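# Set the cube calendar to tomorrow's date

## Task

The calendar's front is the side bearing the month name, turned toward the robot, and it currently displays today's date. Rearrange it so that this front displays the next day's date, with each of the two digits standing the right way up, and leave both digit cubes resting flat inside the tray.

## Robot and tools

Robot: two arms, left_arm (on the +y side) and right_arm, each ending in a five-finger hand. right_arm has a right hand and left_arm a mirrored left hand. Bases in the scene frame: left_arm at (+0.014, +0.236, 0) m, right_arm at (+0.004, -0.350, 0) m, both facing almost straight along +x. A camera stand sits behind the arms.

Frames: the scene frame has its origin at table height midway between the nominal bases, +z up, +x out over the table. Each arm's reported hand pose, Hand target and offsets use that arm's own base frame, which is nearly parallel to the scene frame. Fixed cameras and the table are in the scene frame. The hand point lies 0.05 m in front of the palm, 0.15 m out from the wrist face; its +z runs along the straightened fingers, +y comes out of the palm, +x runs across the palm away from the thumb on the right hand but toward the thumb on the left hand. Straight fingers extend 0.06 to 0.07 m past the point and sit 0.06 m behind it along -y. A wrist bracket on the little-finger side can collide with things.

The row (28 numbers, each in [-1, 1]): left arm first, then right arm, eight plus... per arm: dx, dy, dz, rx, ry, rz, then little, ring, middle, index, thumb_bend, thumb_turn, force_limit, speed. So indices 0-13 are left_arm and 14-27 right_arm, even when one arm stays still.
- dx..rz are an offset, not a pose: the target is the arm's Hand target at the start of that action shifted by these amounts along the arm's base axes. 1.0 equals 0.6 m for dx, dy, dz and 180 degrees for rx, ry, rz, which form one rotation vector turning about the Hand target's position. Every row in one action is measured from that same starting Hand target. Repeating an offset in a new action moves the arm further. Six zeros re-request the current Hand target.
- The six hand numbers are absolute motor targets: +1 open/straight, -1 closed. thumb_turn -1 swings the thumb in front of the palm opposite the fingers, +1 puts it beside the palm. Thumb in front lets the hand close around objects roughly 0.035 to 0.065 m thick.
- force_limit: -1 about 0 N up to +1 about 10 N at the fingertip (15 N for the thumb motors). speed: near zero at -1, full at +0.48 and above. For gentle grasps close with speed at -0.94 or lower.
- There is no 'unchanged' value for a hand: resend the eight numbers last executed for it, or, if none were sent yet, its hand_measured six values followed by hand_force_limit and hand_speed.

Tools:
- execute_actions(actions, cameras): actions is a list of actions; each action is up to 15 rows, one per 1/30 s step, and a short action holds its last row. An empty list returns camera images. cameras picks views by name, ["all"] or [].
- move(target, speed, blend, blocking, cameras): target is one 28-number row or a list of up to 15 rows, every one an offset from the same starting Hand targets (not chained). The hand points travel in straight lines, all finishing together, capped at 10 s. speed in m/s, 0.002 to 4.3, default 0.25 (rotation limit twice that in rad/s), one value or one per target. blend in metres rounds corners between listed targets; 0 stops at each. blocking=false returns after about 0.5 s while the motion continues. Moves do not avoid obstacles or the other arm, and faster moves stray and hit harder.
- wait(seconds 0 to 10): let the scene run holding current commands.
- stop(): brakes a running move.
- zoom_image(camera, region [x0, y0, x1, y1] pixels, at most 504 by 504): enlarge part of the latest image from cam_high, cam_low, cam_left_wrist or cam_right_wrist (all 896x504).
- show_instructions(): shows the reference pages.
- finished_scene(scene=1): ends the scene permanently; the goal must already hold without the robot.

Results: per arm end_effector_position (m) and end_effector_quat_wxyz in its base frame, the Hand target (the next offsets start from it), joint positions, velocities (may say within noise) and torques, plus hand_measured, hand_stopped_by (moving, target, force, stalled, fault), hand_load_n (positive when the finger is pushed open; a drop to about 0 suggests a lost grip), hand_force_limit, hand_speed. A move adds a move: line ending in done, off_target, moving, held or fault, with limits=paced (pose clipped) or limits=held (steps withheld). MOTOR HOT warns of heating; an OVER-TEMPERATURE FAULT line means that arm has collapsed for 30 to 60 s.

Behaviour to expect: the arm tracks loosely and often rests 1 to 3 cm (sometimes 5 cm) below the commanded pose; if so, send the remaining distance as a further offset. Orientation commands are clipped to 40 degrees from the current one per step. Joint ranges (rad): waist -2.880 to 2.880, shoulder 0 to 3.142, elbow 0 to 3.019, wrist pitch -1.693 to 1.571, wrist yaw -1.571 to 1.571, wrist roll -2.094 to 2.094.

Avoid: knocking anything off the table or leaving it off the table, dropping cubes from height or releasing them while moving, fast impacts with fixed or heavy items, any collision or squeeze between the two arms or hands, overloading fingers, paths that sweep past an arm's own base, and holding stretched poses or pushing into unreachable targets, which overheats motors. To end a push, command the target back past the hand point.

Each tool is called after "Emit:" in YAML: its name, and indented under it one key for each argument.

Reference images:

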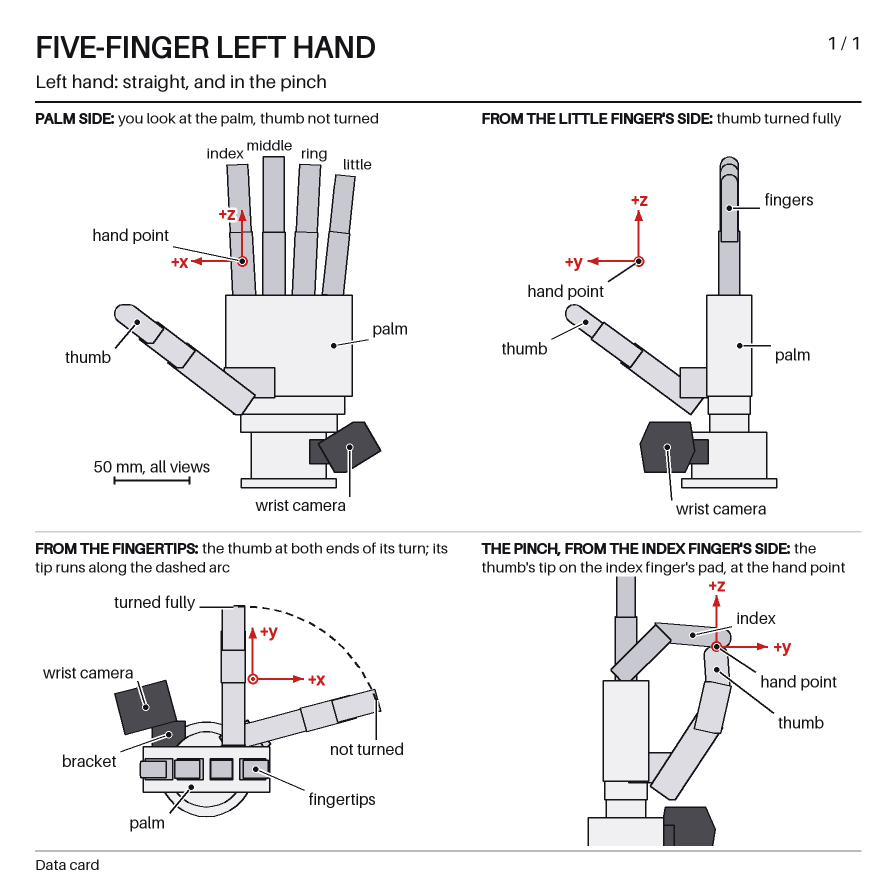

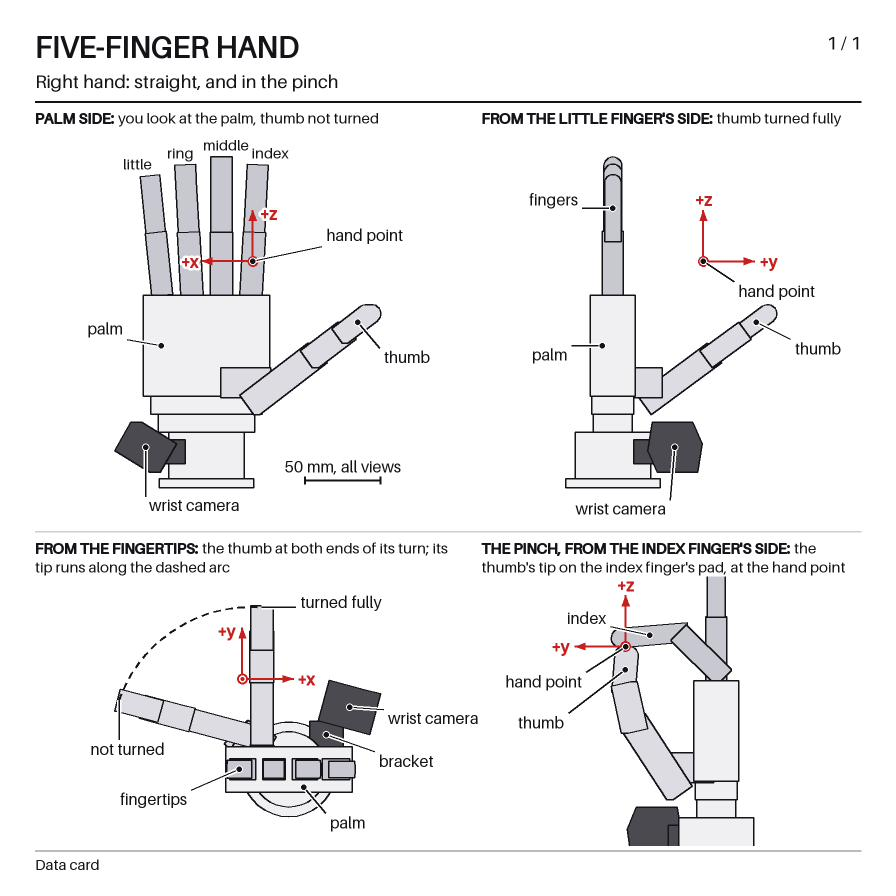

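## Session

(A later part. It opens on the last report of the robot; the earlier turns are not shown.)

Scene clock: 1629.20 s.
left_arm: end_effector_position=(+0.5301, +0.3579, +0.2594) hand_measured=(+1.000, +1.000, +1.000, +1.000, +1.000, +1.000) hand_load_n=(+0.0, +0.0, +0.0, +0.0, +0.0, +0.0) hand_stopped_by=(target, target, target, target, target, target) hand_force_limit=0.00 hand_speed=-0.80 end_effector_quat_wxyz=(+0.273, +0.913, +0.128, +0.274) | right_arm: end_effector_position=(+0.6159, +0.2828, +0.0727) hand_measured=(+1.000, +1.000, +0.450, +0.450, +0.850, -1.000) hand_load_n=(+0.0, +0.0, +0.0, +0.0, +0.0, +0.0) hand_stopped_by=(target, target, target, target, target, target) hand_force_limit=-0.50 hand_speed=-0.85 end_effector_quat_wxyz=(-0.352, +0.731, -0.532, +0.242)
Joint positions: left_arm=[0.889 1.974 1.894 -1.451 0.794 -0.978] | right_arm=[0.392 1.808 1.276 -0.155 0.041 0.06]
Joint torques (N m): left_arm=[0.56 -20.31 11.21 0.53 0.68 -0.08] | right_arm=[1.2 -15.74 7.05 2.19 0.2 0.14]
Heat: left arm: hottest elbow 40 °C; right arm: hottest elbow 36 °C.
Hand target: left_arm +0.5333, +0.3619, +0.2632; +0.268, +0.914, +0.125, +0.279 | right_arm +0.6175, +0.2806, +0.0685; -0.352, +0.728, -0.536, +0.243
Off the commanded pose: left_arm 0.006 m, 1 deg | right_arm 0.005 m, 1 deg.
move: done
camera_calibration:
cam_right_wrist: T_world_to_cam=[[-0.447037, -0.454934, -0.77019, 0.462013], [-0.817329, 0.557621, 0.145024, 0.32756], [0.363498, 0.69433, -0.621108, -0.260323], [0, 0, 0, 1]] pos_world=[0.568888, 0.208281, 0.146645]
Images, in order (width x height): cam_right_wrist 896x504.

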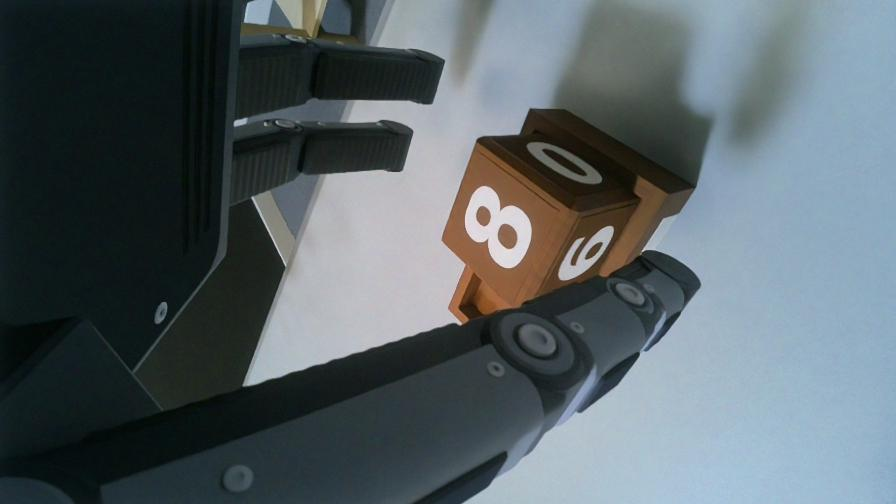

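Emit:
move:
  target: [0,0,0,0,0,0,1,1,1,1,1,1,0,-0.8, -0.01,0.0,0.16,0,0,0,1,1,0.45,0.45,0.85,-1,-0.5,-0.75]
  speed: 0.1
  cameras: ["cam_right_wrist","cam_low","cam_high"]

Emit:
zoom_image:
  camera: "cam_low"
  region: [380, 260, 440, 320]

Emit:
zoom_image:
  camera: "cam_high"
  region: [330, 200, 390, 260]

Emit:
zoom_image:
  camera: "cam_right_wrist"
  region: [500, 50, 740, 290]

Scene clock: 1641.40 s.
left_arm: end_effector_position=(+0.5301, +0.3579, +0.2594) hand_measured=(+1.000, +1.000, +1.000, +1.000, +1.000, +1.000) hand_load_n=(+0.0, +0.0, +0.5, +0.0, +0.0, +0.0) hand_stopped_by=(target, target, target, target, target, target) hand_force_limit=0.00 hand_speed=-0.80 end_effector_quat_wxyz=(+0.273, +0.913, +0.128, +0.274) | right_arm: end_effector_position=(+0.5956, +0.2739, +0.1326) hand_measured=(+1.000, +1.000, +0.450, +0.450, +0.850, -1.000) hand_load_n=(+0.0, +0.0, -0.5, +0.0, +0.0, +0.0) hand_stopped_by=(target, target, target, target, target, target) hand_force_limit=-0.50 hand_speed=-0.75 end_effector_quat_wxyz=(-0.332, +0.739, -0.538, +0.231)
Joint positions: left_arm=[0.889 1.974 1.894 -1.451 0.794 -0.978] | right_arm=[0.392 1.704 1.329 -0.363 0.044 0.06]
Joint torques (N m): left_arm=[0.5 -20.37 11.19 0.53 0.68 -0.09] | right_arm=[1.61 -15.74 11.55 1.16 0.25 0.15]
Heat: left arm: hottest elbow 40 °C; right arm: hottest elbow 36 °C.
Hand target: left_arm +0.5333, +0.3619, +0.2632; +0.268, +0.914, +0.125, +0.279 | right_arm +0.6114, +0.2806, +0.1642; -0.351, +0.728, -0.536, +0.243
Off the commanded pose: left_arm 0.006 m, 1 deg | right_arm 0.036 m, 3 deg.
move: off_target (right_arm)
camera_calibration:
cam_right_wrist: T_world_to_cam=[[-0.482602, -0.469735, -0.739219, 0.516129], [-0.808942, 0.562583, 0.170628, 0.297601], [0.335722, 0.680331, -0.651491, -0.185145], [0, 0, 0, 1]] pos_world=[0.551984, 0.200978, 0.210133]
Images, in order (width x height): cam_high 896x504, cam_low 896x504, cam_right_wrist 896x504.

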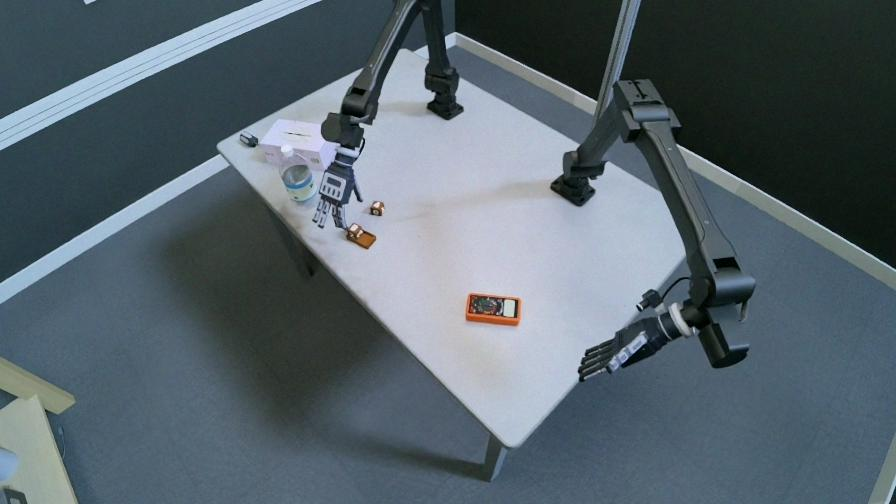

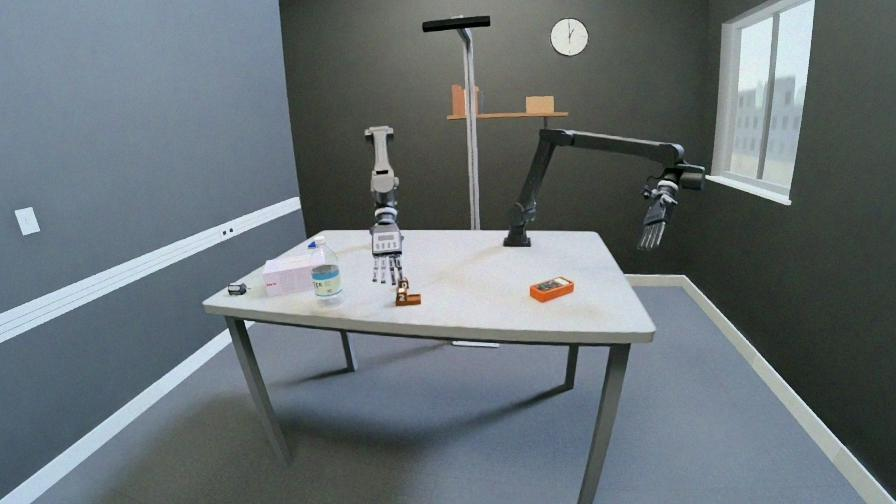

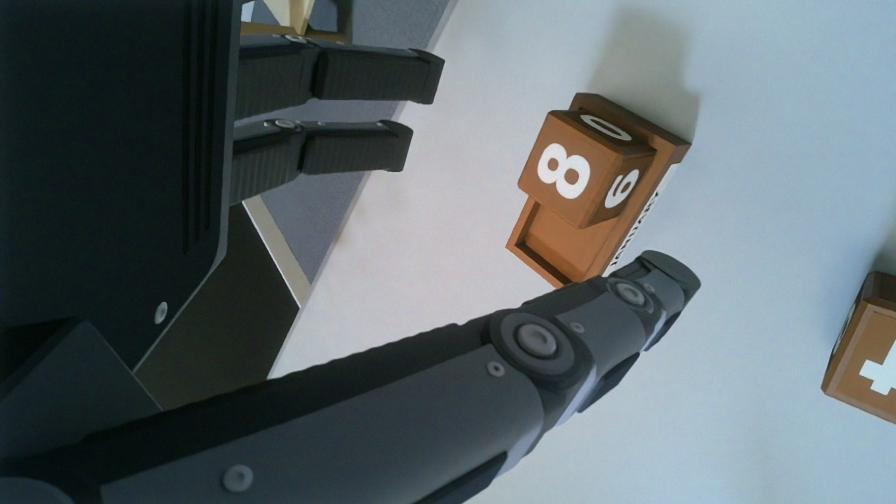

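Scaled by 8.400 from the camera's 896x504 image, which has a finer 1280x720 frame.

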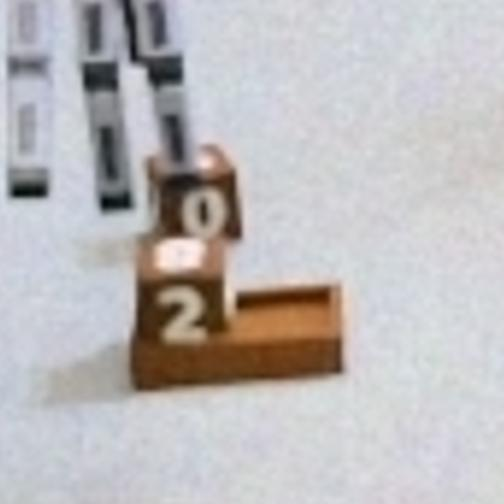

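Scaled by 8.400 from the camera's 896x504 image, which has a finer 1280x720 frame.

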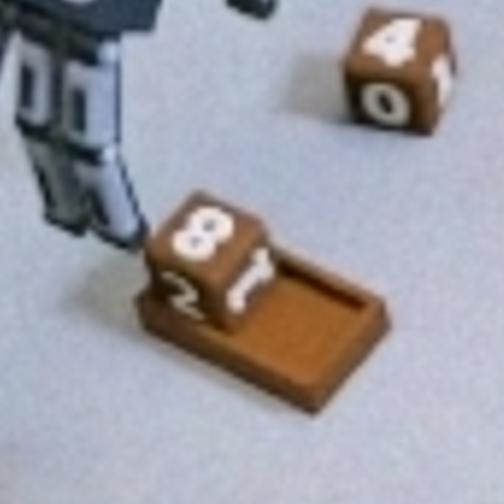

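Scaled by 2.100 from the camera's 896x504 image, which has a finer 1280x720 frame.

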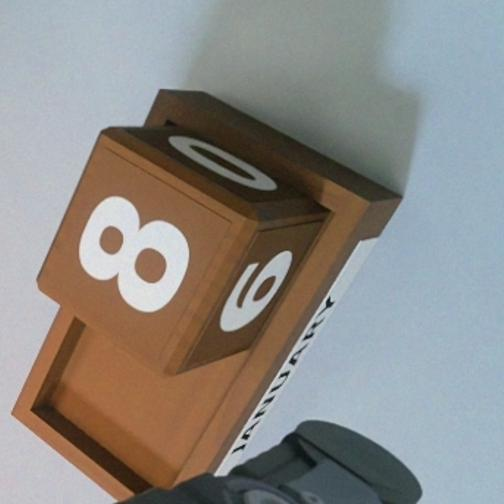

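Emit:
zoom_image:
  camera: "cam_right_wrist"
  region: [560, 80, 700, 180]

Scaled by 3.600 from the camera's 896x504 image, which has a finer 1280x720 frame.

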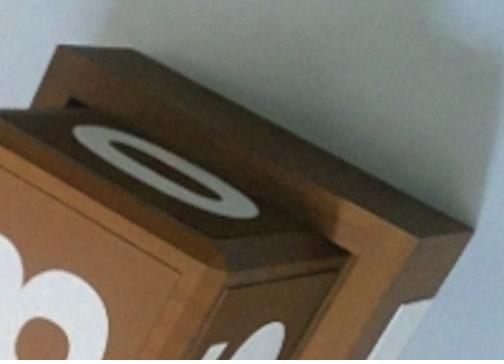

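Emit:
zoom_image:
  camera: "cam_low"
  region: [390, 274, 426, 310]

Emit:
zoom_image:
  camera: "cam_high"
  region: [344, 218, 380, 254]

Scaled by 14.000 from the camera's 896x504 image, which has a finer 1280x720 frame.

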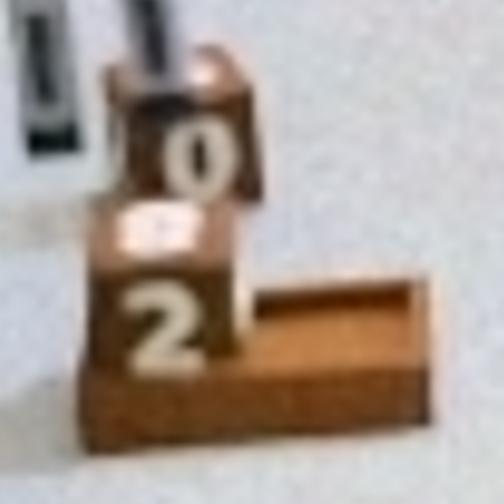

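Scaled by 14.000 from the camera's 896x504 image, which has a finer 1280x720 frame.

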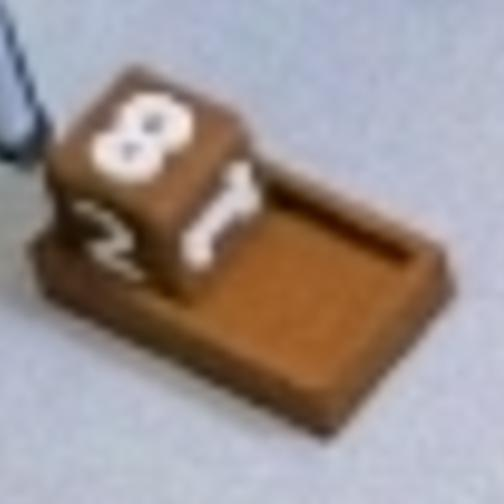

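Emit:
move:
  target: [0,0,0,0,0,0,1,1,1,1,1,1,0,-0.8, -0.164,-0.0532,0,-0.0063,0.0054,-0.391,1,1,0.45,0.45,0.85,-1,-0.5,-0.75]
  speed: 0.25
  cameras: ["cam_right_wrist"]

Scene clock: 1689.77 s.
left_arm: end_effector_position=(+0.5301, +0.3579, +0.2594) hand_measured=(+1.000, +1.000, +1.000, +1.000, +1.000, +1.000) hand_load_n=(+0.0, +0.0, +0.0, +0.0, +0.0, +0.0) hand_stopped_by=(target, target, target, target, target, target) hand_force_limit=0.00 hand_speed=-0.80 end_effector_quat_wxyz=(+0.273, +0.913, +0.128, +0.274) | right_arm: end_effector_position=(+0.5023, +0.2345, +0.1526) hand_measured=(+1.000, +1.000, +0.450, +0.450, +0.850, -1.000) hand_load_n=(+0.0, +0.0, +0.0, +0.0, -0.5, -0.5) hand_stopped_by=(target, target, target, target, target, target) hand_force_limit=-0.50 hand_speed=-0.75 end_effector_quat_wxyz=(+0.122, -0.297, +0.857, -0.404)
Joint positions: left_arm=[0.889 1.974 1.894 -1.451 0.794 -0.978] | right_arm=[0.636 1.725 1.471 -1.328 0.871 1.545]
Joint torques (N m): left_arm=[0.44 -20.37 11.19 0.53 0.65 -0.08] | right_arm=[2.26 -13.51 10.77 -0.38 0.76 0.19]
Heat: left arm: hottest elbow 40 °C; right arm: hottest elbow 38 °C.
Hand target: left_arm +0.5333, +0.3619, +0.2632; +0.268, +0.914, +0.125, +0.279 | right_arm +0.5131, +0.2486, +0.1643; +0.136, -0.291, +0.858, -0.401
Off the commanded pose: left_arm 0.006 m, 1 deg | right_arm 0.021 m, 2 deg.
move: off_target (right_arm)
camera_calibration:
cam_right_wrist: T_world_to_cam=[[-0.61224, 0.260093, -0.746668, 0.362467], [0.268762, 0.956575, 0.112836, -0.384082], [0.743592, -0.131593, -0.655557, -0.127836], [0, 0, 0, 1]] pos_world=[0.420201, 0.256306, 0.230177]
Images, in order (width x height): cam_right_wrist 896x504.

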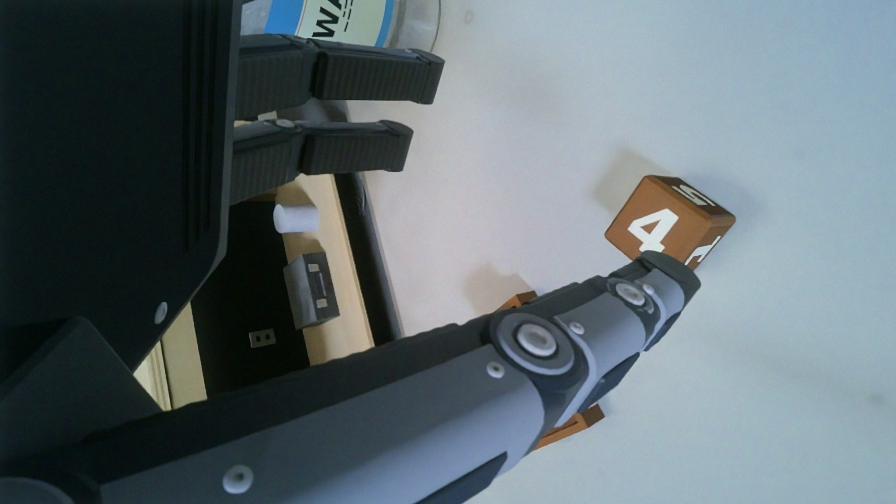

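Emit:
zoom_image:
  camera: "cam_right_wrist"
  region: [590, 160, 750, 280]

Scaled by 3.150 from the camera's 896x504 image, which has a finer 1280x720 frame.

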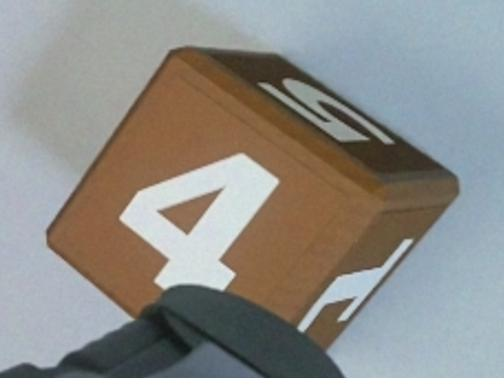

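Emit:
move:
  target: [0,0,0,0,0,0,1,1,1,1,1,1,0,-0.8, 0,0.012,-0.127,0,0,-0.014,1,1,0.45,0.45,0.8,-1,-0.5,-0.75]
  speed: 0.12
  cameras: ["cam_right_wrist"]

Scene clock: 1703.67 s.
left_arm: end_effector_position=(+0.5301, +0.3579, +0.2594) hand_measured=(+1.000, +1.000, +1.000, +1.000, +1.000, +1.000) hand_load_n=(+0.0, +0.0, +0.0, +0.0, +0.0, +0.0) hand_stopped_by=(target, target, target, target, target, target) hand_force_limit=0.00 hand_speed=-0.80 end_effector_quat_wxyz=(+0.273, +0.913, +0.128, +0.274) | right_arm: end_effector_position=(+0.5136, +0.2496, +0.0939) hand_measured=(+1.000, +1.000, +0.450, +0.450, +0.800, -1.000) hand_load_n=(+0.0, +0.0, +0.0, +0.0, +0.0, +0.0) hand_stopped_by=(target, target, target, target, target, target) hand_force_limit=-0.50 hand_speed=-0.75 end_effector_quat_wxyz=(+0.123, -0.273, +0.864, -0.404)
Joint positions: left_arm=[0.889 1.974 1.894 -1.451 0.794 -0.978] | right_arm=[0.649 1.829 1.453 -1.252 0.871 1.635]
Joint torques (N m): left_arm=[0.67 -20.48 11.17 0.55 0.67 -0.08] | right_arm=[2.67 -14.33 6.46 0.58 0.71 0.2]
Heat: left arm: hottest elbow 40 °C; right arm: hottest elbow 39 °C.
Hand target: left_arm +0.5333, +0.3619, +0.2632; +0.268, +0.914, +0.125, +0.279 | right_arm +0.5131, +0.2558, +0.0881; +0.127, -0.272, +0.864, -0.404
Off the commanded pose: left_arm 0.006 m, 1 deg | right_arm 0.009 m, 1 deg.
move: done
camera_calibration:
cam_right_wrist: T_world_to_cam=[[-0.585367, 0.295873, -0.754854, 0.299679], [0.309161, 0.942146, 0.129539, -0.413605], [0.74951, -0.157544, -0.642974, -0.170435], [0, 0, 0, 1]] pos_world=[0.431036, 0.274158, 0.170206]
Images, in order (width x height): cam_right_wrist 896x504.

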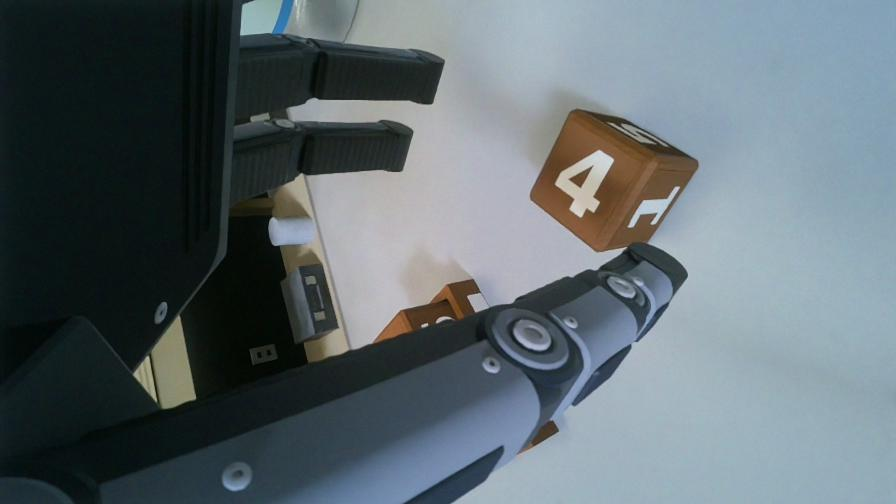

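Emit:
move:
  target: [0,0,0,0,0,0,1,1,1,1,1,1,0,-0.8, -0.003,0.0,-0.062,0,0,0,1,1,0.45,0.45,0.8,-1,-0.5,-0.75]
  speed: 0.08
  cameras: ["cam_right_wrist"]

Scene clock: 1717.60 s.
left_arm: end_effector_position=(+0.5301, +0.3579, +0.2594) hand_measured=(+1.000, +1.000, +1.000, +1.000, +1.000, +1.000) hand_load_n=(+0.0, +0.0, +0.0, +0.0, +0.0, +0.0) hand_stopped_by=(target, target, target, target, target, target) hand_force_limit=0.00 hand_speed=-0.80 end_effector_quat_wxyz=(+0.273, +0.913, +0.128, +0.274) | right_arm: end_effector_position=(+0.5128, +0.2499, +0.0578) hand_measured=(+1.000, +1.000, +0.450, +0.450, +0.800, -1.000) hand_load_n=(+0.0, +0.0, +0.0, +0.0, +0.0, +0.0) hand_stopped_by=(target, target, target, target, target, target) hand_force_limit=-0.50 hand_speed=-0.75 end_effector_quat_wxyz=(+0.124, -0.272, +0.865, -0.404)
Joint positions: left_arm=[0.889 1.974 1.894 -1.451 0.794 -0.978] | right_arm=[0.65 1.865 1.403 -1.166 0.871 1.639]
Joint torques (N m): left_arm=[0.62 -20.6 11.17 0.59 0.67 -0.09] | right_arm=[2.26 -14.04 5.86 0.58 0.72 0.18]
Heat: left arm: hottest elbow 40 °C; right arm: hottest elbow 38 °C.
Hand target: left_arm +0.5333, +0.3619, +0.2632; +0.268, +0.914, +0.125, +0.279 | right_arm +0.5114, +0.2558, +0.0510; +0.127, -0.272, +0.864, -0.403
Off the commanded pose: left_arm 0.006 m, 1 deg | right_arm 0.009 m, 0 deg.
move: done
camera_calibration:
cam_right_wrist: T_world_to_cam=[[-0.583252, 0.297745, -0.755755, 0.270333], [0.309995, 0.94157, 0.131713, -0.409493], [0.750813, -0.157458, -0.641472, -0.193822], [0, 0, 0, 1]] pos_world=[0.430137, 0.274557, 0.13391]
Images, in order (width x height): cam_right_wrist 896x504.

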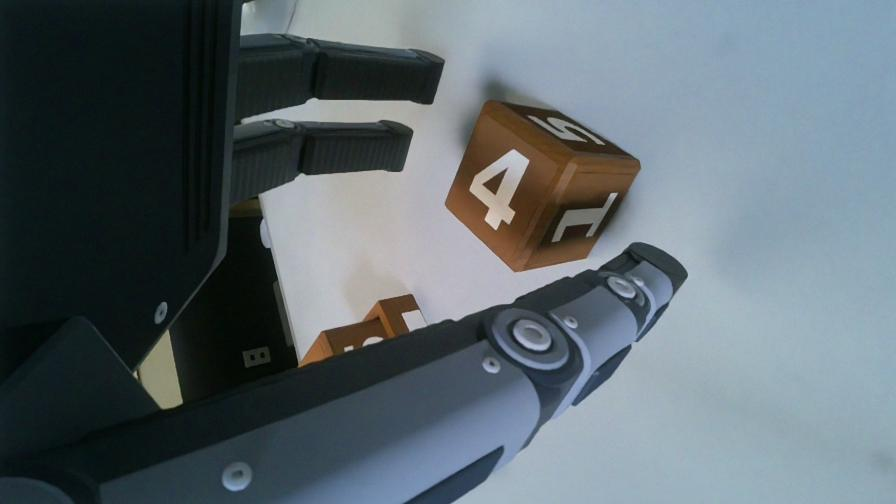

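Emit:
move:
  target:
    - [0,0,0,0,0,0,1,1,1,1,1,1,0,-0.8, 0.001,0.0,-0.0085,0,0,0,1,1,0.45,0.45,0.8,-1,-0.5,-0.75]
    - [0,0,0,0,0,0,1,1,1,1,1,1,0,-0.8, 0.001,0.0,-0.0085,0,0,0,1,1,-0.2,-0.2,0.1,-1,-0.5,-0.9]
  speed: 0.05
  cameras: ["cam_right_wrist"]

Scene clock: 1723.23 s.
left_arm: end_effector_position=(+0.5301, +0.3579, +0.2594) hand_measured=(+1.000, +1.000, +1.000, +1.000, +1.000, +1.000) hand_load_n=(+0.0, +0.0, +0.0, +0.0, +0.0, +0.0) hand_stopped_by=(target, target, target, target, target, target) hand_force_limit=0.00 hand_speed=-0.80 end_effector_quat_wxyz=(+0.273, +0.913, +0.128, +0.274) | right_arm: end_effector_position=(+0.5151, +0.2517, +0.0574) hand_measured=(+1.000, +1.000, -0.014, -0.052, +0.550, -1.000) hand_load_n=(+0.0, +0.0, +2.5, +3.5, +5.5, +0.0) hand_stopped_by=(target, target, force, force, force, target) hand_force_limit=-0.50 hand_speed=-0.90 end_effector_quat_wxyz=(+0.129, -0.270, +0.866, -0.402)
Joint positions: left_arm=[0.889 1.974 1.894 -1.451 0.794 -0.978] | right_arm=[0.65 1.867 1.403 -1.154 0.871 1.639]
Joint torques (N m): left_arm=[0.67 -20.48 11.19 0.61 0.67 -0.08] | right_arm=[2.26 -14.04 5.55 0.69 0.73 0.15]
Heat: left arm: hottest elbow 40 °C; right arm: hottest elbow 37 °C.
Hand target: left_arm +0.5333, +0.3619, +0.2632; +0.268, +0.914, +0.125, +0.279 | right_arm +0.5119, +0.2558, +0.0458; +0.127, -0.272, +0.864, -0.404
Off the commanded pose: left_arm 0.006 m, 1 deg | right_arm 0.013 m, 0 deg.
move: off_target (right_arm); target 2's new numbers were sent with right_arm's hand 0.013 m and 0 deg from that target
camera_calibration:
cam_right_wrist: T_world_to_cam=[[-0.576615, 0.302826, -0.758823, 0.266382], [0.308728, 0.940671, 0.140801, -0.411418], [0.756441, -0.153082, -0.635896, -0.199781], [0, 0, 0, 1]] pos_world=[0.431739, 0.275759, 0.133025]
Images, in order (width x height): cam_right_wrist 896x504.

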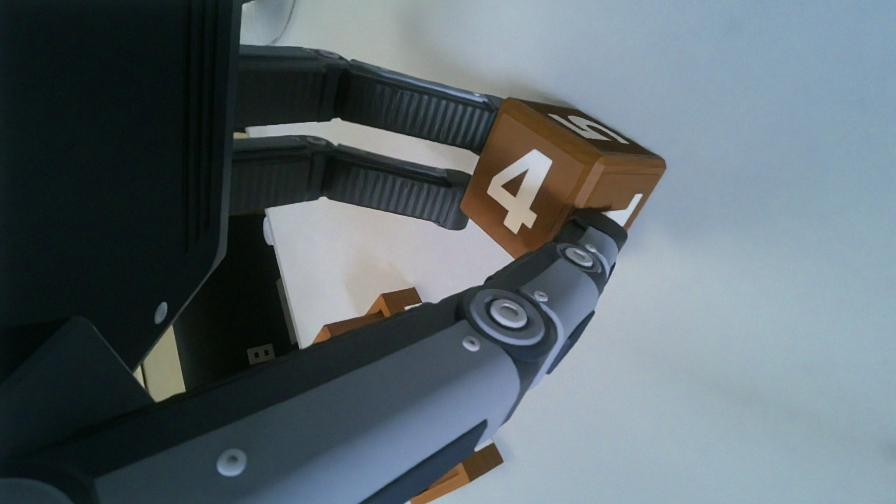

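Emit:
move:
  target:
    - [0,0,0,0,0,0,1,1,1,1,1,1,0,-0.8, 0.0,0.0,0.0,0,0,0,1,1,0.4,0.4,0.8,-1,-0.5,-0.7]
    - [0,0,0,0,0,0,1,1,1,1,1,1,0,-0.8, -0.003,0.0,-0.012,0,0,0,1,1,0.4,0.4,0.8,-1,-0.5,-0.7]
  speed: 0.05
  cameras: ["cam_right_wrist"]

Scene clock: 1732.53 s.
left_arm: end_effector_position=(+0.5301, +0.3579, +0.2594) hand_measured=(+1.000, +1.000, +1.000, +1.000, +1.000, +1.000) hand_load_n=(+0.0, +0.0, +0.0, +0.0, +0.0, +0.5) hand_stopped_by=(target, target, target, target, target, target) hand_force_limit=0.00 hand_speed=-0.80 end_effector_quat_wxyz=(+0.273, +0.913, +0.128, +0.274) | right_arm: end_effector_position=(+0.5128, +0.2509, +0.0490) hand_measured=(+1.000, +1.000, +0.400, +0.400, +0.800, -1.000) hand_load_n=(+0.0, +0.0, +0.0, +0.0, +0.0, +0.0) hand_stopped_by=(target, target, target, target, target, target) hand_force_limit=-0.50 hand_speed=-0.70 end_effector_quat_wxyz=(+0.127, -0.270, +0.865, -0.403)
Joint positions: left_arm=[0.889 1.974 1.894 -1.451 0.794 -0.978] | right_arm=[0.652 1.873 1.389 -1.138 0.871 1.641]
Joint torques (N m): left_arm=[0.67 -20.19 11.22 0.55 0.68 -0.09] | right_arm=[2.43 -13.92 5.53 0.5 0.7 0.19]
Heat: left arm: hottest elbow 40 °C; right arm: hottest elbow 36 °C.
Hand target: left_arm +0.5333, +0.3619, +0.2632; +0.268, +0.914, +0.125, +0.279 | right_arm +0.5102, +0.2559, +0.0387; +0.127, -0.272, +0.864, -0.403
Off the commanded pose: left_arm 0.006 m, 1 deg | right_arm 0.012 m, 0 deg.
move: off_target (right_arm)
camera_calibration:
cam_right_wrist: T_world_to_cam=[[-0.578968, 0.300872, -0.757807, 0.260548], [0.308956, 0.941071, 0.13759, -0.408857], [0.754548, -0.154469, -0.637807, -0.202068], [0, 0, 0, 1]] pos_world=[0.429638, 0.275158, 0.12482]
Images, in order (width x height): cam_right_wrist 896x504.

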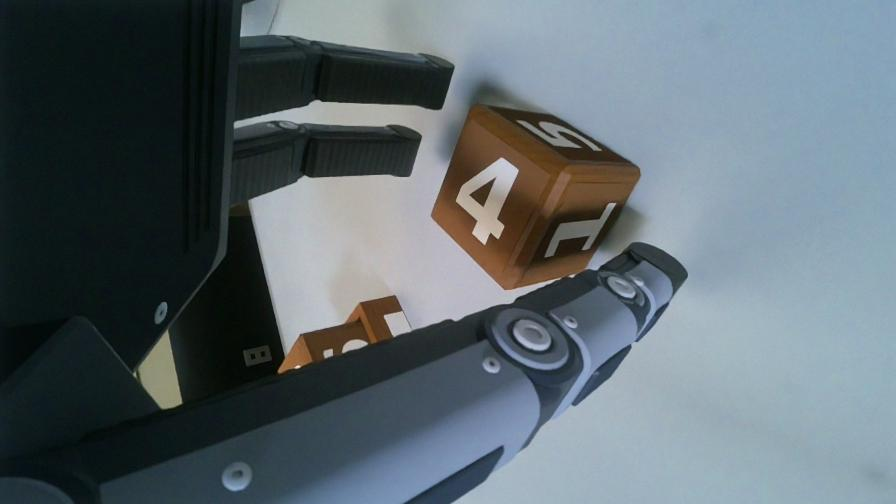

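Emit:
move:
  target: [0,0,0,0,0,0,1,1,1,1,1,1,0,-0.8, 0.0,0.0,0.032,0,0,0,1,1,0.4,0.4,0.8,-1,-0.5,-0.7]
  speed: 0.03
  cameras: []

Scene clock: 1737.30 s.
left_arm: end_effector_position=(+0.5301, +0.3579, +0.2594) hand_measured=(+1.000, +1.000, +1.000, +1.000, +1.000, +1.000) hand_load_n=(+0.0, +0.0, +0.5, +0.0, +0.0, +0.0) hand_stopped_by=(target, target, target, target, target, target) hand_force_limit=0.00 hand_speed=-0.80 end_effector_quat_wxyz=(+0.273, +0.913, +0.128, +0.274) | right_arm: end_effector_position=(+0.5089, +0.2480, +0.0486) hand_measured=(+1.000, +1.000, +0.400, +0.400, +0.800, -1.000) hand_load_n=(+0.0, +0.0, +0.0, +0.0, +0.0, +0.0) hand_stopped_by=(target, target, target, target, target, target) hand_force_limit=-0.50 hand_speed=-0.70 end_effector_quat_wxyz=(+0.119, -0.274, +0.864, -0.406)
Joint positions: left_arm=[0.889 1.974 1.894 -1.451 0.794 -0.978] | right_arm=[0.652 1.873 1.389 -1.158 0.871 1.641]
Joint torques (N m): left_arm=[0.44 -20.48 11.23 0.61 0.67 -0.08] | right_arm=[2.67 -15.91 7.28 -0.39 0.69 0.16]
Heat: left arm: hottest elbow 40 °C; right arm: hottest elbow 36 °C.
Hand target: left_arm +0.5333, +0.3619, +0.2632; +0.268, +0.914, +0.125, +0.279 | right_arm +0.5101, +0.2559, +0.0578; +0.127, -0.272, +0.864, -0.403
Off the commanded pose: left_arm 0.006 m, 1 deg | right_arm 0.012 m, 1 deg.
move: off_target (right_arm)
No camera images: "cameras" was empty.

Emit:
move:
  target: [0,0,0,0,0,0,1,1,1,1,1,1,0,-0.8, 0.003,0.002,0.01,0,0,0,1,1,0.4,0.4,0.8,-1,-0.5,-0.7]
  speed: 0.03
  cameras: ["cam_right_wrist"]

Scene clock: 1740.67 s.
left_arm: end_effector_position=(+0.5301, +0.3579, +0.2594) hand_measured=(+1.000, +1.000, +1.000, +1.000, +1.000, +1.000) hand_load_n=(+0.0, +0.0, +0.0, +0.0, +0.0, +0.0) hand_stopped_by=(target, target, target, target, target, target) hand_force_limit=0.00 hand_speed=-0.80 end_effector_quat_wxyz=(+0.273, +0.913, +0.128, +0.274) | right_arm: end_effector_position=(+0.5058, +0.2456, +0.0484) hand_measured=(+1.000, +1.000, +0.400, +0.400, +0.800, -1.000) hand_load_n=(+0.0, +0.0, +0.0, +0.0, +0.0, +0.0) hand_stopped_by=(target, target, target, target, target, target) hand_force_limit=-0.50 hand_speed=-0.70 end_effector_quat_wxyz=(+0.112, -0.277, +0.863, -0.408)
Joint positions: left_arm=[0.889 1.974 1.894 -1.451 0.794 -0.978] | right_arm=[0.652 1.873 1.389 -1.174 0.871 1.641]
Joint torques (N m): left_arm=[0.44 -20.6 11.19 0.46 0.67 -0.1] | right_arm=[2.61 -15.79 8.24 -0.68 0.71 0.19]
Heat: left arm: hottest elbow 40 °C; right arm: hottest elbow 36 °C.
Hand target: left_arm +0.5333, +0.3619, +0.2632; +0.268, +0.914, +0.125, +0.279 | right_arm +0.5119, +0.2571, +0.0639; +0.127, -0.272, +0.864, -0.403
Off the commanded pose: left_arm 0.006 m, 1 deg | right_arm 0.020 m, 2 deg.
move: off_target (right_arm)
camera_calibration:
cam_right_wrist: T_world_to_cam=[[-0.600239, 0.284619, -0.747466, 0.271932], [0.312389, 0.943738, 0.108498, -0.402688], [0.736292, -0.168375, -0.65538, -0.184591], [0, 0, 0, 1]] pos_world=[0.424932, 0.271554, 0.125973]
Images, in order (width x height): cam_right_wrist 896x504.

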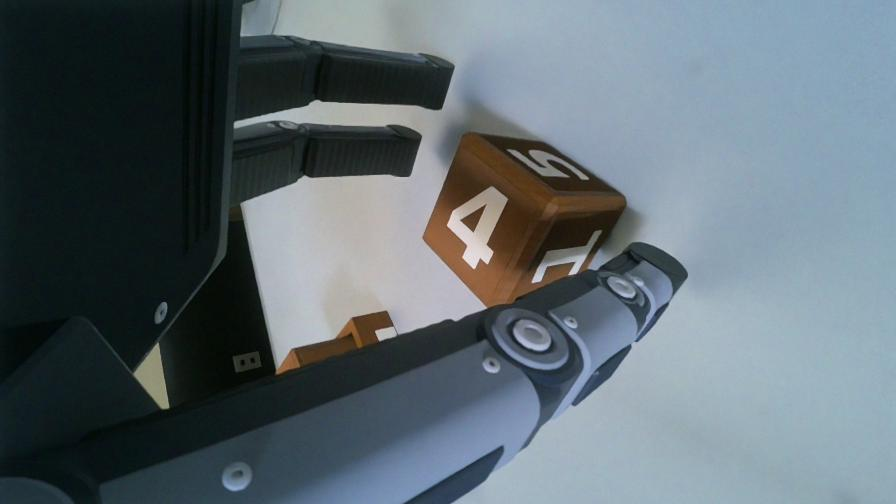

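Emit:
move:
  target:
    - [0,0,0,0,0,0,1,1,1,1,1,1,0,-0.8, 0.0,0.0,0.04,0,0,0,1,1,0.45,0.45,0.8,-1,-0.5,-0.7]
    - [0,0,0,0,0,0,1,1,1,1,1,1,0,-0.8, -0.001,-0.001,-0.029,0,0,0,1,1,0.45,0.45,0.8,-1,-0.5,-0.7]
  speed: 0.06
  cameras: ["cam_right_wrist"]

Scene clock: 1750.10 s.
left_arm: end_effector_position=(+0.5301, +0.3579, +0.2594) hand_measured=(+1.000, +1.000, +1.000, +1.000, +1.000, +1.000) hand_load_n=(+0.0, +0.0, +0.0, +0.0, +0.0, +0.0) hand_stopped_by=(target, target, target, target, target, target) hand_force_limit=0.00 hand_speed=-0.80 end_effector_quat_wxyz=(+0.273, +0.913, +0.128, +0.274) | right_arm: end_effector_position=(+0.5135, +0.2515, +0.0556) hand_measured=(+1.000, +1.000, +0.450, +0.450, +0.800, -1.000) hand_load_n=(+0.0, +0.0, +0.0, -0.5, +0.0, +0.0) hand_stopped_by=(target, target, target, target, target, target) hand_force_limit=-0.50 hand_speed=-0.70 end_effector_quat_wxyz=(+0.126, -0.271, +0.865, -0.403)
Joint positions: left_arm=[0.889 1.974 1.894 -1.451 0.794 -0.978] | right_arm=[0.652 1.869 1.401 -1.157 0.871 1.641]
Joint torques (N m): left_arm=[0.62 -20.54 11.17 0.58 0.67 -0.09] | right_arm=[2.26 -14.39 5.74 0.54 0.67 0.19]
Heat: left arm: hottest elbow 40 °C; right arm: hottest elbow 36 °C.
Hand target: left_arm +0.5333, +0.3619, +0.2632; +0.268, +0.914, +0.125, +0.279 | right_arm +0.5112, +0.2564, +0.0463; +0.127, -0.272, +0.864, -0.404
Off the commanded pose: left_arm 0.006 m, 1 deg | right_arm 0.011 m, 0 deg.
move: off_target (right_arm)
camera_calibration:
cam_right_wrist: T_world_to_cam=[[-0.580177, 0.299963, -0.757243, 0.266631], [0.309116, 0.941248, 0.136016, -0.410625], [0.753553, -0.155163, -0.638814, -0.197615], [0, 0, 0, 1]] pos_world=[0.430538, 0.275858, 0.131517]
Images, in order (width x height): cam_right_wrist 896x504.

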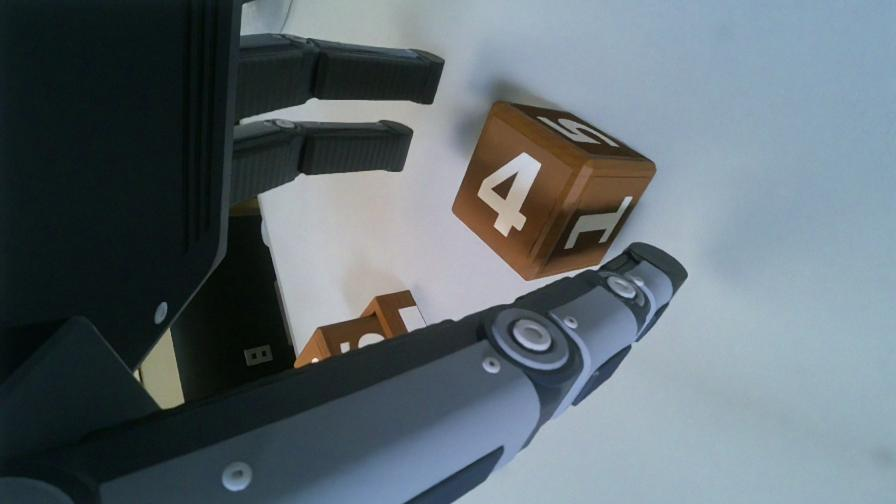

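Emit:
execute_actions:
  actions:
    - [[0,0,0,0,0,0,1,1,1,1,1,1,0,-0.8, 0,0,0,0,0,0,1,1,-0.2,-0.2,0.1,-1,-0.5,-0.9]]
    - [[0,0,0,0,0,0,1,1,1,1,1,1,0,-0.8, 0,0,0,0,0,0,1,1,-0.2,-0.2,0.1,-1,-0.5,-0.9]]

Emit:
wait:
  seconds: 2
  cameras: ["cam_right_wrist"]

Scene clock: 1756.93 s.
left_arm: end_effector_position=(+0.5301, +0.3579, +0.2594) hand_measured=(+1.000, +1.000, +1.000, +1.000, +1.000, +1.000) hand_load_n=(+0.0, +0.0, +0.0, +0.0, +0.0, +0.0) hand_stopped_by=(target, target, target, target, target, target) hand_force_limit=0.00 hand_speed=-0.80 end_effector_quat_wxyz=(+0.273, +0.913, +0.128, +0.274) | right_arm: end_effector_position=(+0.5135, +0.2515, +0.0556) hand_measured=(+1.000, +1.000, -0.014, -0.052, +0.554, -1.000) hand_load_n=(+0.0, +0.0, +2.5, +3.5, +5.0, +0.0) hand_stopped_by=(target, target, force, force, force, target) hand_force_limit=-0.50 hand_speed=-0.90 end_effector_quat_wxyz=(+0.126, -0.271, +0.865, -0.403)
Joint positions: left_arm=[0.889 1.974 1.894 -1.451 0.794 -0.978] | right_arm=[0.652 1.869 1.401 -1.157 0.871 1.641]
Joint torques (N m): left_arm=[0.56 -20.54 11.12 0.58 0.67 -0.09] | right_arm=[2.26 -13.57 5.67 0.53 0.69 0.21]
Heat: left arm: hottest elbow 40 °C; right arm: hottest elbow 35 °C.
Hand target: left_arm +0.5333, +0.3619, +0.2632; +0.268, +0.914, +0.125, +0.279 | right_arm +0.5112, +0.2564, +0.0463; +0.127, -0.272, +0.864, -0.404
Off the commanded pose: left_arm 0.006 m, 1 deg | right_arm 0.011 m, 0 deg.

Scene clock: 1758.93 s.
left_arm: end_effector_position=(+0.5301, +0.3579, +0.2594) hand_measured=(+1.000, +1.000, +1.000, +1.000, +1.000, +1.000) hand_load_n=(+0.0, +0.0, +0.0, +0.0, +0.0, +0.0) hand_stopped_by=(target, target, target, target, target, target) hand_force_limit=0.00 hand_speed=-0.80 end_effector_quat_wxyz=(+0.273, +0.913, +0.128, +0.274) | right_arm: end_effector_position=(+0.5135, +0.2515, +0.0556) hand_measured=(+1.000, +1.000, -0.014, -0.052, +0.554, -1.000) hand_load_n=(-0.5, +0.0, +2.5, +3.5, +5.5, +0.0) hand_stopped_by=(target, target, force, force, force, target) hand_force_limit=-0.50 hand_speed=-0.90 end_effector_quat_wxyz=(+0.126, -0.271, +0.865, -0.403)
Joint positions: left_arm=[0.889 1.974 1.894 -1.451 0.794 -0.978] | right_arm=[0.652 1.869 1.401 -1.157 0.871 1.641]
Joint torques (N m): left_arm=[0.67 -20.48 11.19 0.51 0.65 -0.1] | right_arm=[2.26 -13.98 5.61 0.72 0.72 0.18]
Heat: left arm: hottest elbow 40 °C; right arm: hottest elbow 35 °C.
Hand target: left_arm +0.5333, +0.3619, +0.2632; +0.268, +0.914, +0.125, +0.279 | right_arm +0.5112, +0.2564, +0.0463; +0.127, -0.272, +0.864, -0.404
Off the commanded pose: left_arm 0.006 m, 1 deg | right_arm 0.011 m, 0 deg.
wait: 2.00 s; at rest by 0.17 s
camera_calibration:
cam_right_wrist: T_world_to_cam=[[-0.580177, 0.299963, -0.757243, 0.266631], [0.309116, 0.941248, 0.136016, -0.410625], [0.753553, -0.155163, -0.638814, -0.197615], [0, 0, 0, 1]] pos_world=[0.430538, 0.275858, 0.131517]
Images, in order (width x height): cam_right_wrist 896x504.

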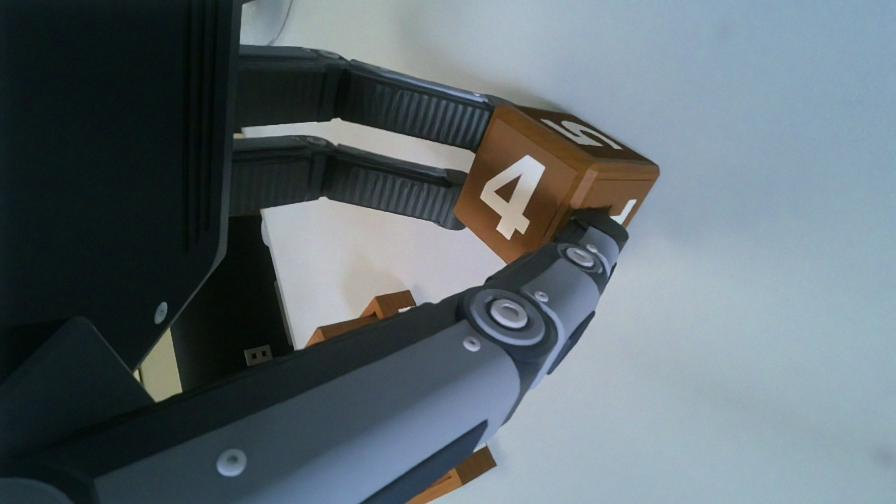

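Emit:
move:
  target:
    - [0,0,0,0,0,0,1,1,1,1,1,1,0,-0.8, 0,0,0.19,0,0,0,1,1,-0.2,-0.2,0.1,-1,-0.5,-0.9]
    - [0,0,0,0,0,0,1,1,1,1,1,1,0,-0.8, 0.163,0.122,0.19,0,0,0.408,1,1,-0.2,-0.2,0.1,-1,-0.5,-0.9]
  speed: [0.12,0.25]
  blend: 0.02
  cameras: ["cam_right_wrist"]

Scene clock: 1779.30 s.
left_arm: end_effector_position=(+0.5301, +0.3579, +0.2594) hand_measured=(+1.000, +1.000, +1.000, +1.000, +1.000, +1.000) hand_load_n=(+0.0, +0.0, +0.0, +0.0, -0.5, +0.0) hand_stopped_by=(target, target, target, target, target, target) hand_force_limit=0.00 hand_speed=-0.80 end_effector_quat_wxyz=(+0.273, +0.913, +0.128, +0.274) | right_arm: end_effector_position=(+0.5838, +0.3229, +0.1344) hand_measured=(+1.000, +1.000, -0.014, -0.052, +0.554, -1.000) hand_load_n=(+0.0, +0.0, +2.5, +3.5, +5.0, -0.5) hand_stopped_by=(target, target, force, force, force, target) hand_force_limit=-0.50 hand_speed=-0.90 end_effector_quat_wxyz=(-0.318, +0.746, -0.537, +0.233)
Joint positions: left_arm=[0.889 1.974 1.894 -1.451 0.794 -0.978] | right_arm=[0.486 1.737 1.392 -0.423 0.124 0.112]
Joint torques (N m): left_arm=[0.67 -20.6 11.22 0.57 0.66 -0.09] | right_arm=[1.08 -14.51 12.03 2.41 -0.01 -0.02]
Heat: left arm: hottest elbow 40 °C; right arm: hottest elbow 35 °C.
Hand target: left_arm +0.5333, +0.3619, +0.2632; +0.268, +0.914, +0.125, +0.279 | right_arm +0.6090, +0.3296, +0.1603; -0.343, +0.735, -0.530, +0.247
Off the commanded pose: left_arm 0.006 m, 1 deg | right_arm 0.037 m, 4 deg.
move: off_target (right_arm)
camera_calibration:
cam_right_wrist: T_world_to_cam=[[-0.493976, -0.489552, -0.718559, 0.545086], [-0.806497, 0.566785, 0.16828, 0.25758], [0.324886, 0.662641, -0.6748, -0.198173], [0, 0, 0, 1]] pos_world=[0.54138, 0.252173, 0.214604]
Images, in order (width x height): cam_right_wrist 896x504.

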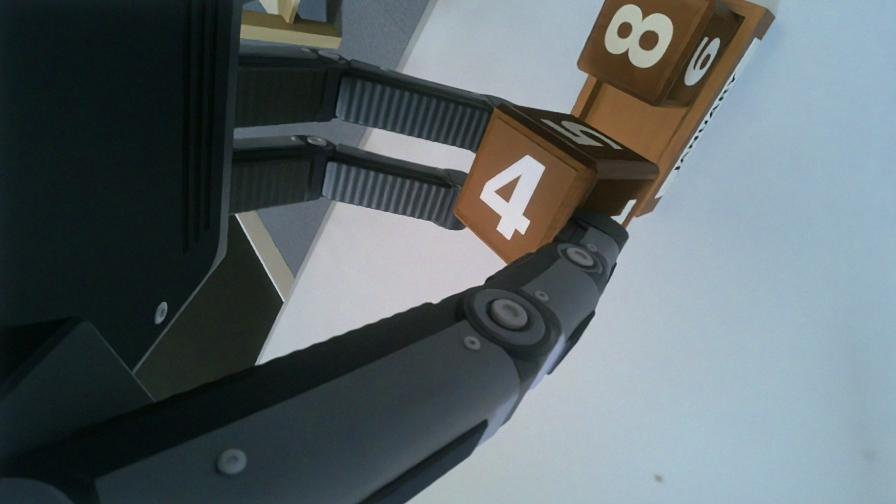

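Emit:
move:
  target: [0,0,0,0,0,0,1,1,1,1,1,1,0,-0.8, 0.005,-0.0127,-0.0905,0,0,0,1,1,-0.2,-0.2,0.1,-1,-0.5,-0.9]
  speed: 0.08
  cameras: ["cam_right_wrist"]

Emit:
zoom_image:
  camera: "cam_right_wrist"
  region: [440, 0, 760, 320]

Scene clock: 1786.40 s.
left_arm: end_effector_position=(+0.5301, +0.3579, +0.2594) hand_measured=(+1.000, +1.000, +1.000, +1.000, +1.000, +1.000) hand_load_n=(+0.0, +0.0, +0.0, +0.0, -0.5, +0.0) hand_stopped_by=(target, target, target, target, target, target) hand_force_limit=0.00 hand_speed=-0.80 end_effector_quat_wxyz=(+0.273, +0.913, +0.128, +0.274) | right_arm: end_effector_position=(+0.6061, +0.3266, +0.1118) hand_measured=(+1.000, +1.000, -0.014, -0.052, +0.554, -1.000) hand_load_n=(+0.0, +0.0, +2.5, +3.5, +5.5, +0.0) hand_stopped_by=(target, target, force, force, force, target) hand_force_limit=-0.50 hand_speed=-0.90 end_effector_quat_wxyz=(-0.342, +0.736, -0.531, +0.244)
Joint positions: left_arm=[0.889 1.974 1.894 -1.451 0.794 -0.978] | right_arm=[0.473 1.789 1.374 -0.295 0.113 0.102]
Joint torques (N m): left_arm=[0.56 -20.6 11.22 0.62 0.67 -0.08] | right_arm=[0.91 -15.03 7.08 2.67 -0.04 -0.01]
Heat: left arm: hottest elbow 40 °C; right arm: hottest elbow 36 °C.
Hand target: left_arm +0.5333, +0.3619, +0.2632; +0.268, +0.914, +0.125, +0.279 | right_arm +0.6121, +0.3221, +0.1063; -0.343, +0.735, -0.530, +0.248
Off the commanded pose: left_arm 0.006 m, 1 deg | right_arm 0.009 m, 0 deg.
move: done
camera_calibration:
cam_right_wrist: T_world_to_cam=[[-0.455935, -0.470476, -0.755497, 0.516473], [-0.815376, 0.561078, 0.142667, 0.287446], [0.356771, 0.681061, -0.639429, -0.252354], [0, 0, 0, 1]] pos_world=[0.559887, 0.253578, 0.187822]
Images, in order (width x height): cam_right_wrist 896x504.

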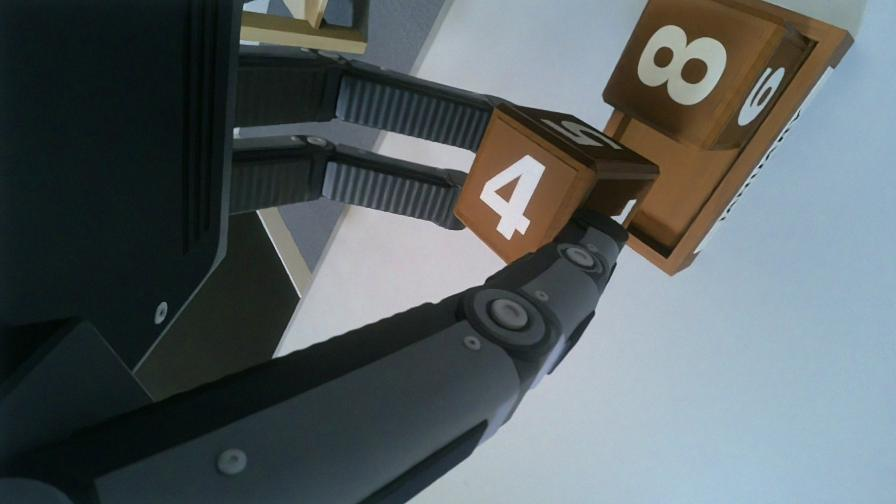

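Scaled by 1.575 from the camera's 896x504 image, which has a finer 1280x720 frame.

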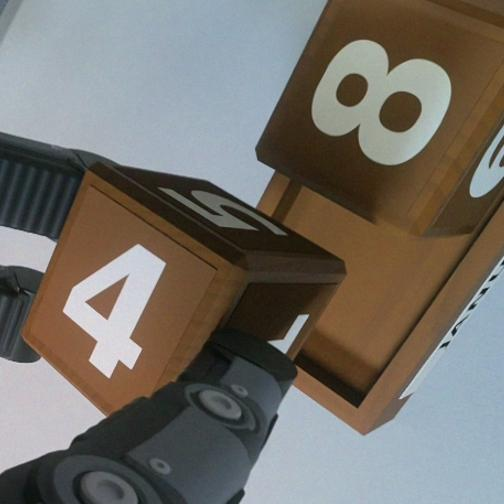

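Emit:
zoom_image:
  camera: "cam_right_wrist"
  region: [590, 0, 870, 280]

Scaled by 1.800 from the camera's 896x504 image, which has a finer 1280x720 frame.

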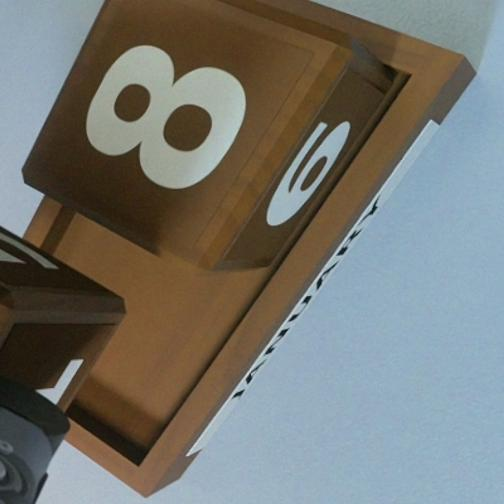

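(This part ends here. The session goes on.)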